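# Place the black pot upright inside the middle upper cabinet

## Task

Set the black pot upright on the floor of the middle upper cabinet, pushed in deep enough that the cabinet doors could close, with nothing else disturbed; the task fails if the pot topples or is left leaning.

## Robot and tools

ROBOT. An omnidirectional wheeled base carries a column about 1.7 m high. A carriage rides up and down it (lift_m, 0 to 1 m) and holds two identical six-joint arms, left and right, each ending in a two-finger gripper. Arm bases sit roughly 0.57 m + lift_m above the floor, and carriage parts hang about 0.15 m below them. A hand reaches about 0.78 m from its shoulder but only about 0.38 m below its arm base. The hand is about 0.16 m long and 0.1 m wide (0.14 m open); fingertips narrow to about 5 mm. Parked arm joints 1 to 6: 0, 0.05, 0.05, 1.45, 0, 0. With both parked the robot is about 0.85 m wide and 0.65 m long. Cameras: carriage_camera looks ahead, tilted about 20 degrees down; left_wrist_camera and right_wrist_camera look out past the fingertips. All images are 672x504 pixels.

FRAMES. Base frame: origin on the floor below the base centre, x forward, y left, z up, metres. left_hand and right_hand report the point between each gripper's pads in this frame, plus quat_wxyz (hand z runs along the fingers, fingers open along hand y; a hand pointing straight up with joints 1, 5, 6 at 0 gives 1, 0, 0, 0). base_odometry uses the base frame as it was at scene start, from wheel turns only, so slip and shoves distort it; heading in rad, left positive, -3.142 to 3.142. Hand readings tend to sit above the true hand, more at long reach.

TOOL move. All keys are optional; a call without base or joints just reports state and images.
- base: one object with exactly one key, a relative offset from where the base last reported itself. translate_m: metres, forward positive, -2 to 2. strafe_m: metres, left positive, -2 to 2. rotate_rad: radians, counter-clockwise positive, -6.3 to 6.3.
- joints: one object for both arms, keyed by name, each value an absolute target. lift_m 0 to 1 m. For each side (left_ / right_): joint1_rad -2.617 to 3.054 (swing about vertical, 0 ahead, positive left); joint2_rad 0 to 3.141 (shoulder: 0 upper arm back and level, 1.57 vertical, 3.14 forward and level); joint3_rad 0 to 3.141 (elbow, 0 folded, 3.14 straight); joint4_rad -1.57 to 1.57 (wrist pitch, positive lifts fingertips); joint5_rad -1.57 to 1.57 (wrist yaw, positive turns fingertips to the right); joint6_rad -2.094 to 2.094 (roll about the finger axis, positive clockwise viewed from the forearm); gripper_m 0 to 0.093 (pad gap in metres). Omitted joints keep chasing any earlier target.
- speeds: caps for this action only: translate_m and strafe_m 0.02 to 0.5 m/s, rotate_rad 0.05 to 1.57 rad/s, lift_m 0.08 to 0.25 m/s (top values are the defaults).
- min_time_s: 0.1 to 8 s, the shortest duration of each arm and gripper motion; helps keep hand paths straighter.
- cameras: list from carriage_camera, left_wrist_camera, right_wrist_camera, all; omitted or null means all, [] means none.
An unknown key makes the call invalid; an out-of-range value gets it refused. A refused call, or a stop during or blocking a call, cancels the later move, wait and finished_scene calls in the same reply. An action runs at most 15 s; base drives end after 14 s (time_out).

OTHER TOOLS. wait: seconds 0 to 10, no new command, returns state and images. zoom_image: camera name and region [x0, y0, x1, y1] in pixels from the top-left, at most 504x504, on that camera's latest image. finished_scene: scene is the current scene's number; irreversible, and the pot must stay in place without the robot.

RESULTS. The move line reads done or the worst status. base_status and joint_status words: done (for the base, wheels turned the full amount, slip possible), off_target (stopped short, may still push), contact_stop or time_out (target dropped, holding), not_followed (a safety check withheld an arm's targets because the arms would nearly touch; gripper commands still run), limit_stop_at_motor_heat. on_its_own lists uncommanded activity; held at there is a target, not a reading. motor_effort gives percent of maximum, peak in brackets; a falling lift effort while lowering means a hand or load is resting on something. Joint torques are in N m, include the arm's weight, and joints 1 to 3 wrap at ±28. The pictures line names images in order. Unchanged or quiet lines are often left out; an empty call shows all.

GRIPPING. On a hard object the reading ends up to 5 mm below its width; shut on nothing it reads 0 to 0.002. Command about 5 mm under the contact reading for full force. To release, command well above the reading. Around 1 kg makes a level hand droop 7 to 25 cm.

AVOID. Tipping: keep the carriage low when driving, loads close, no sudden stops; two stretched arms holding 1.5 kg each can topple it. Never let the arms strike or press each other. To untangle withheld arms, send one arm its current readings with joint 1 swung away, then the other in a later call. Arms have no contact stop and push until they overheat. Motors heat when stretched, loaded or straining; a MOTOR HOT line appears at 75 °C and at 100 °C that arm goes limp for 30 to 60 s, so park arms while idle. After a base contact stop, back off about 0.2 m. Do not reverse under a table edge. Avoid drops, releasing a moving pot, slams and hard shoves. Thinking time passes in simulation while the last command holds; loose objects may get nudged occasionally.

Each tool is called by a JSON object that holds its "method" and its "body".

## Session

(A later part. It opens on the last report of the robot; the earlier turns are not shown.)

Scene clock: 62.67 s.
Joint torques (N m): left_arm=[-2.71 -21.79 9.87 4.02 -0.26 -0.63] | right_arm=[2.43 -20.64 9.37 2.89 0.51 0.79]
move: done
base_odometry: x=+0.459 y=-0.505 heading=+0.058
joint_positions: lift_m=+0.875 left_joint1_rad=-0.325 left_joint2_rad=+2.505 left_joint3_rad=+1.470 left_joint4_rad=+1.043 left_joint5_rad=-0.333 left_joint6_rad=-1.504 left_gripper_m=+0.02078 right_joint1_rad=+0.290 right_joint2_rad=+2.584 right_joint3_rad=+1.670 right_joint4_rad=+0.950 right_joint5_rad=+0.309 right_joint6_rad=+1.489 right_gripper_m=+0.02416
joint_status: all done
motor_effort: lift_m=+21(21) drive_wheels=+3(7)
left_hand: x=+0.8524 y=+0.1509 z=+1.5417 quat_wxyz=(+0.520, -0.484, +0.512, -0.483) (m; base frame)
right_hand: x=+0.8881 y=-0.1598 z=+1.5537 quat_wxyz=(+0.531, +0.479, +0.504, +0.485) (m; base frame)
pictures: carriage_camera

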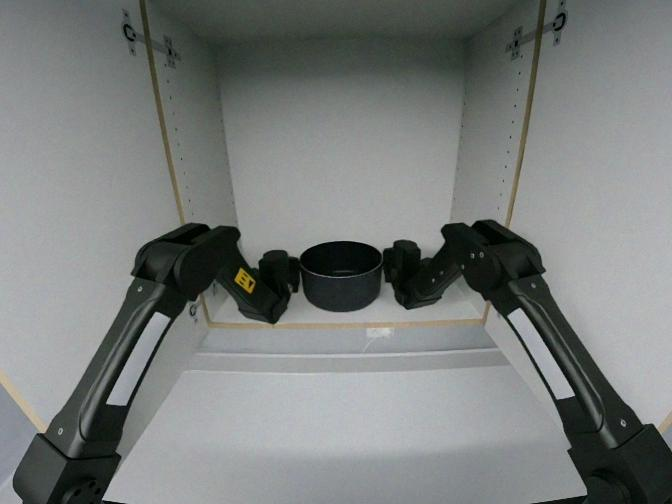

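{"method": "move", "body": {"joints": {"left_joint1_rad": -0.326, "left_joint2_rad": 2.496, "left_joint4_rad": 1.06, "left_joint5_rad": -0.338, "right_joint1_rad": 0.292, "right_joint2_rad": 2.573, "right_joint4_rad": 0.96, "right_joint5_rad": 0.316}, "min_time_s": 1.3, "cameras": ["carriage_camera"]}}

{"method": "zoom_image", "body": {"camera": "carriage_camera", "region": [200, 210, 480, 360]}}

Scene clock: 65.60 s.
Joint torques (N m): left_arm=[-0.65 -16.73 8.36 2.98 -0.12 -0.63] | right_arm=[0.58 -16.58 8.94 2.34 0.15 0.82]
move: off_target
base_odometry: x=+0.459 y=-0.505 heading=+0.058
joint_positions: lift_m=+0.875 left_joint1_rad=-0.320 left_joint2_rad=+2.505 left_joint3_rad=+1.487 left_joint4_rad=+0.998 left_joint5_rad=-0.322 left_joint6_rad=-1.503 left_gripper_m=+0.02077 right_joint1_rad=+0.284 right_joint2_rad=+2.586 right_joint3_rad=+1.676 right_joint4_rad=+0.921 right_joint5_rad=+0.302 right_joint6_rad=+1.489 right_gripper_m=+0.02372
joint_status: left_joint4_rad off_target (ended at +0.998, target +1.060); the others done
motor_effort: lift_m=+21(21) drive_wheels=+3(3)
left_hand: x=+0.8557 y=+0.1507 z=+1.5380 quat_wxyz=(+0.514, -0.486, +0.523, -0.476) (m; base frame)
right_hand: x=+0.8900 y=-0.1623 z=+1.5483 quat_wxyz=(+0.527, +0.482, +0.512, +0.478) (m; base frame)
pictures: carriage_camera

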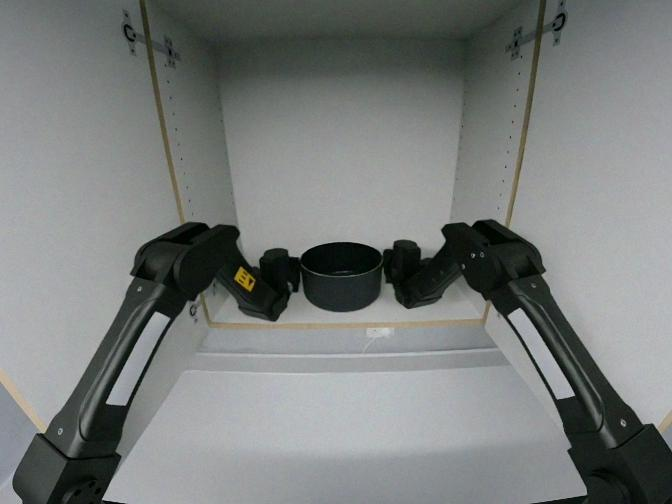

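Scaled by 1.800 from the camera's 672x504 image, which has a finer 960x720 frame.

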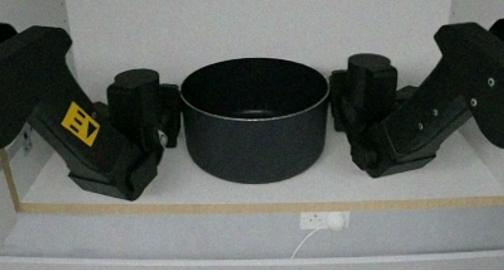

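{"method": "move", "body": {"joints": {"left_gripper_m": 0.093, "right_gripper_m": 0.093}, "min_time_s": 2}}

Scene clock: 68.33 s.
Joint torques (N m): left_arm=[-0.64 -16.7 7.86 2.59 -0.07 -0.01] | right_arm=[0.46 -16.66 8.2 2.14 0.09 0.02]
move: done
base_odometry: x=+0.459 y=-0.505 heading=+0.058
joint_positions: lift_m=+0.875 left_joint1_rad=-0.320 left_joint2_rad=+2.505 left_joint3_rad=+1.493 left_joint4_rad=+1.032 left_joint5_rad=-0.326 left_joint6_rad=-1.560 left_gripper_m=+0.09290 right_joint1_rad=+0.286 right_joint2_rad=+2.587 right_joint3_rad=+1.687 right_joint4_rad=+0.936 right_joint5_rad=+0.309 right_joint6_rad=+1.557 right_gripper_m=+0.09291
joint_status: all done
motor_effort: lift_m=+21(21) drive_wheels=+2(4)
left_hand: x=+0.8568 y=+0.1510 z=+1.5485 quat_wxyz=(+0.507, -0.495, +0.495, -0.502) (m; base frame)
right_hand: x=+0.8912 y=-0.1615 z=+1.5557 quat_wxyz=(+0.515, +0.496, +0.486, +0.502) (m; base frame)
pictures: carriage_camera, left_wrist_camera, right_wrist_camera

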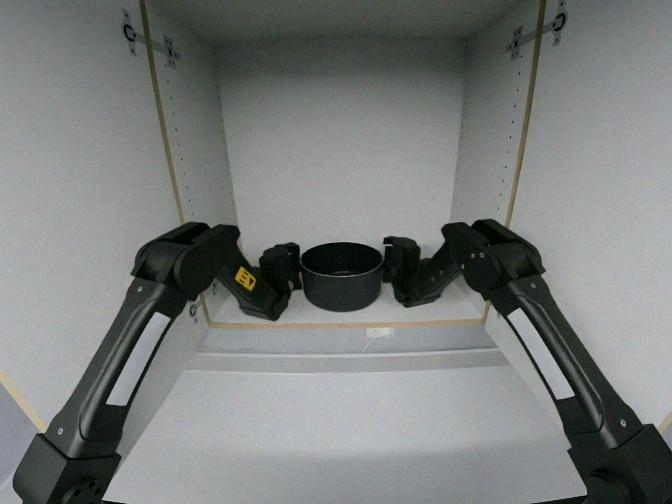

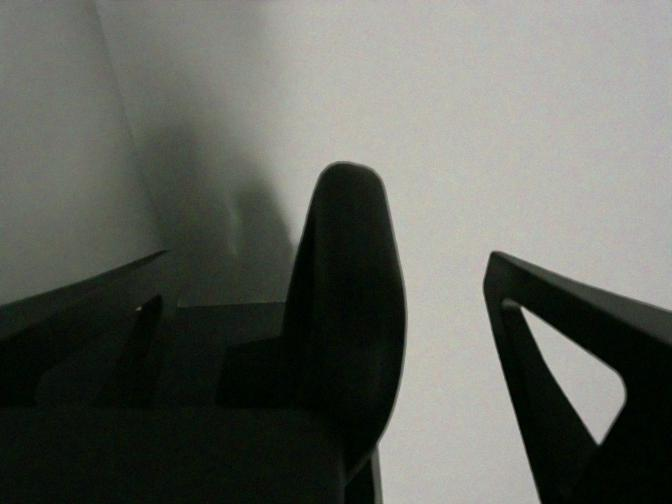

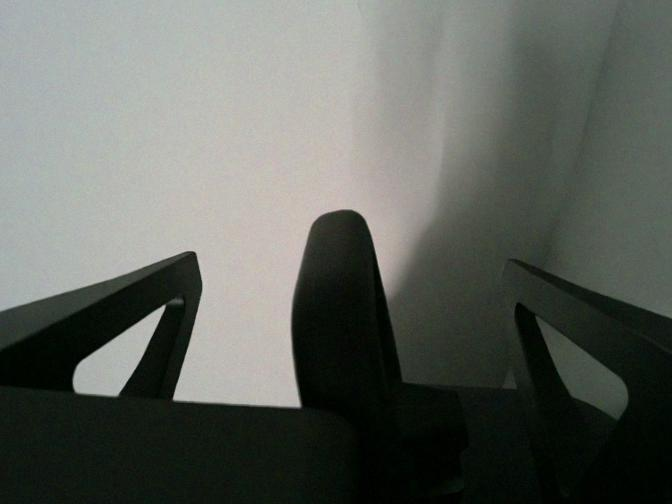

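Released cleanly. Backing out now.

{"method": "move", "body": {"base": {"translate_m": -0.16}, "speeds": {"translate_m": 0.1}, "cameras": ["left_wrist_camera", "right_wrist_camera"]}}

{"method": "move", "body": {"base": {"translate_m": -0.35}, "speeds": {"translate_m": 0.25}, "cameras": ["carriage_camera"]}}

{"method": "zoom_image", "body": {"camera": "carriage_camera", "region": [200, 150, 480, 300]}}

Scene clock: 71.17 s.
move: done
base_status: done
motor_effort: lift_m=+21(21) drive_wheels=-7(12)
pictures: left_wrist_camera, right_wrist_camera

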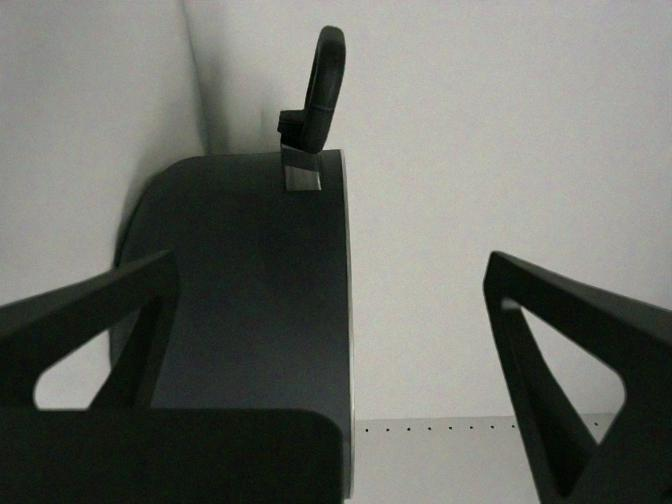

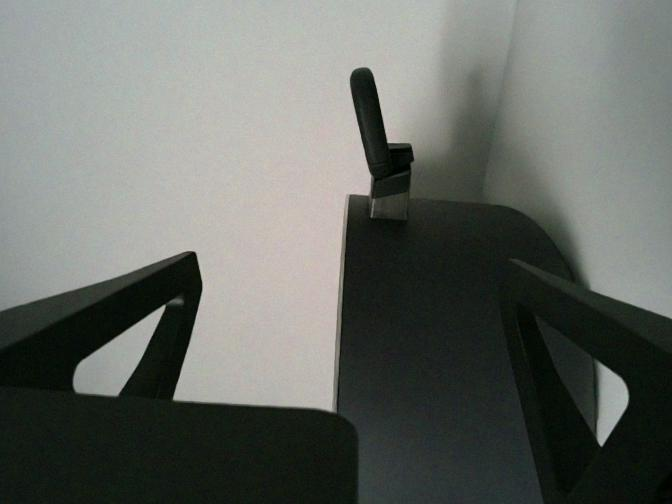

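Scene clock: 73.87 s.
Joint torques (N m): left_arm=[-0.32 -16.75 7.73 2.57 -0.08 -0.01] | right_arm=[0.05 -16.7 7.71 2.08 0.05 0.05]
move: done
base_odometry: x=-0.050 y=-0.534 heading=+0.058
base_status: done
joint_positions: lift_m=+0.875 left_joint1_rad=-0.323 left_joint2_rad=+2.505 left_joint3_rad=+1.494 left_joint4_rad=+1.035 left_joint5_rad=-0.327 left_joint6_rad=-1.560 left_gripper_m=+0.09290 right_joint1_rad=+0.290 right_joint2_rad=+2.587 right_joint3_rad=+1.693 right_joint4_rad=+0.941 right_joint5_rad=+0.310 right_joint6_rad=+1.557 right_gripper_m=+0.09292
motor_effort: lift_m=+21(21) drive_wheels=-3(8)
left_hand: x=+0.8565 y=+0.1495 z=+1.5498 quat_wxyz=(+0.507, -0.495, +0.494, -0.504) (m; base frame)
right_hand: x=+0.8913 y=-0.1589 z=+1.5594 quat_wxyz=(+0.516, +0.494, +0.484, +0.506) (m; base frame)
pictures: carriage_camera

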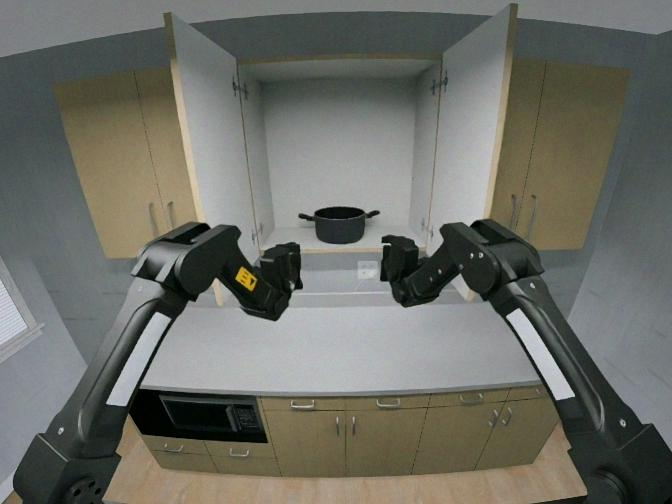

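Scaled by 1.800 from the camera's 672x504 image, which has a finer 960x720 frame.

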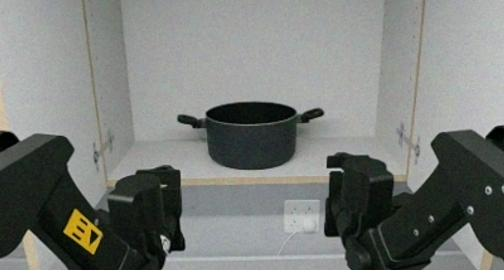

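{"method": "finished_scene", "body": {"scene": 3}}

The scene is finished: the task was done.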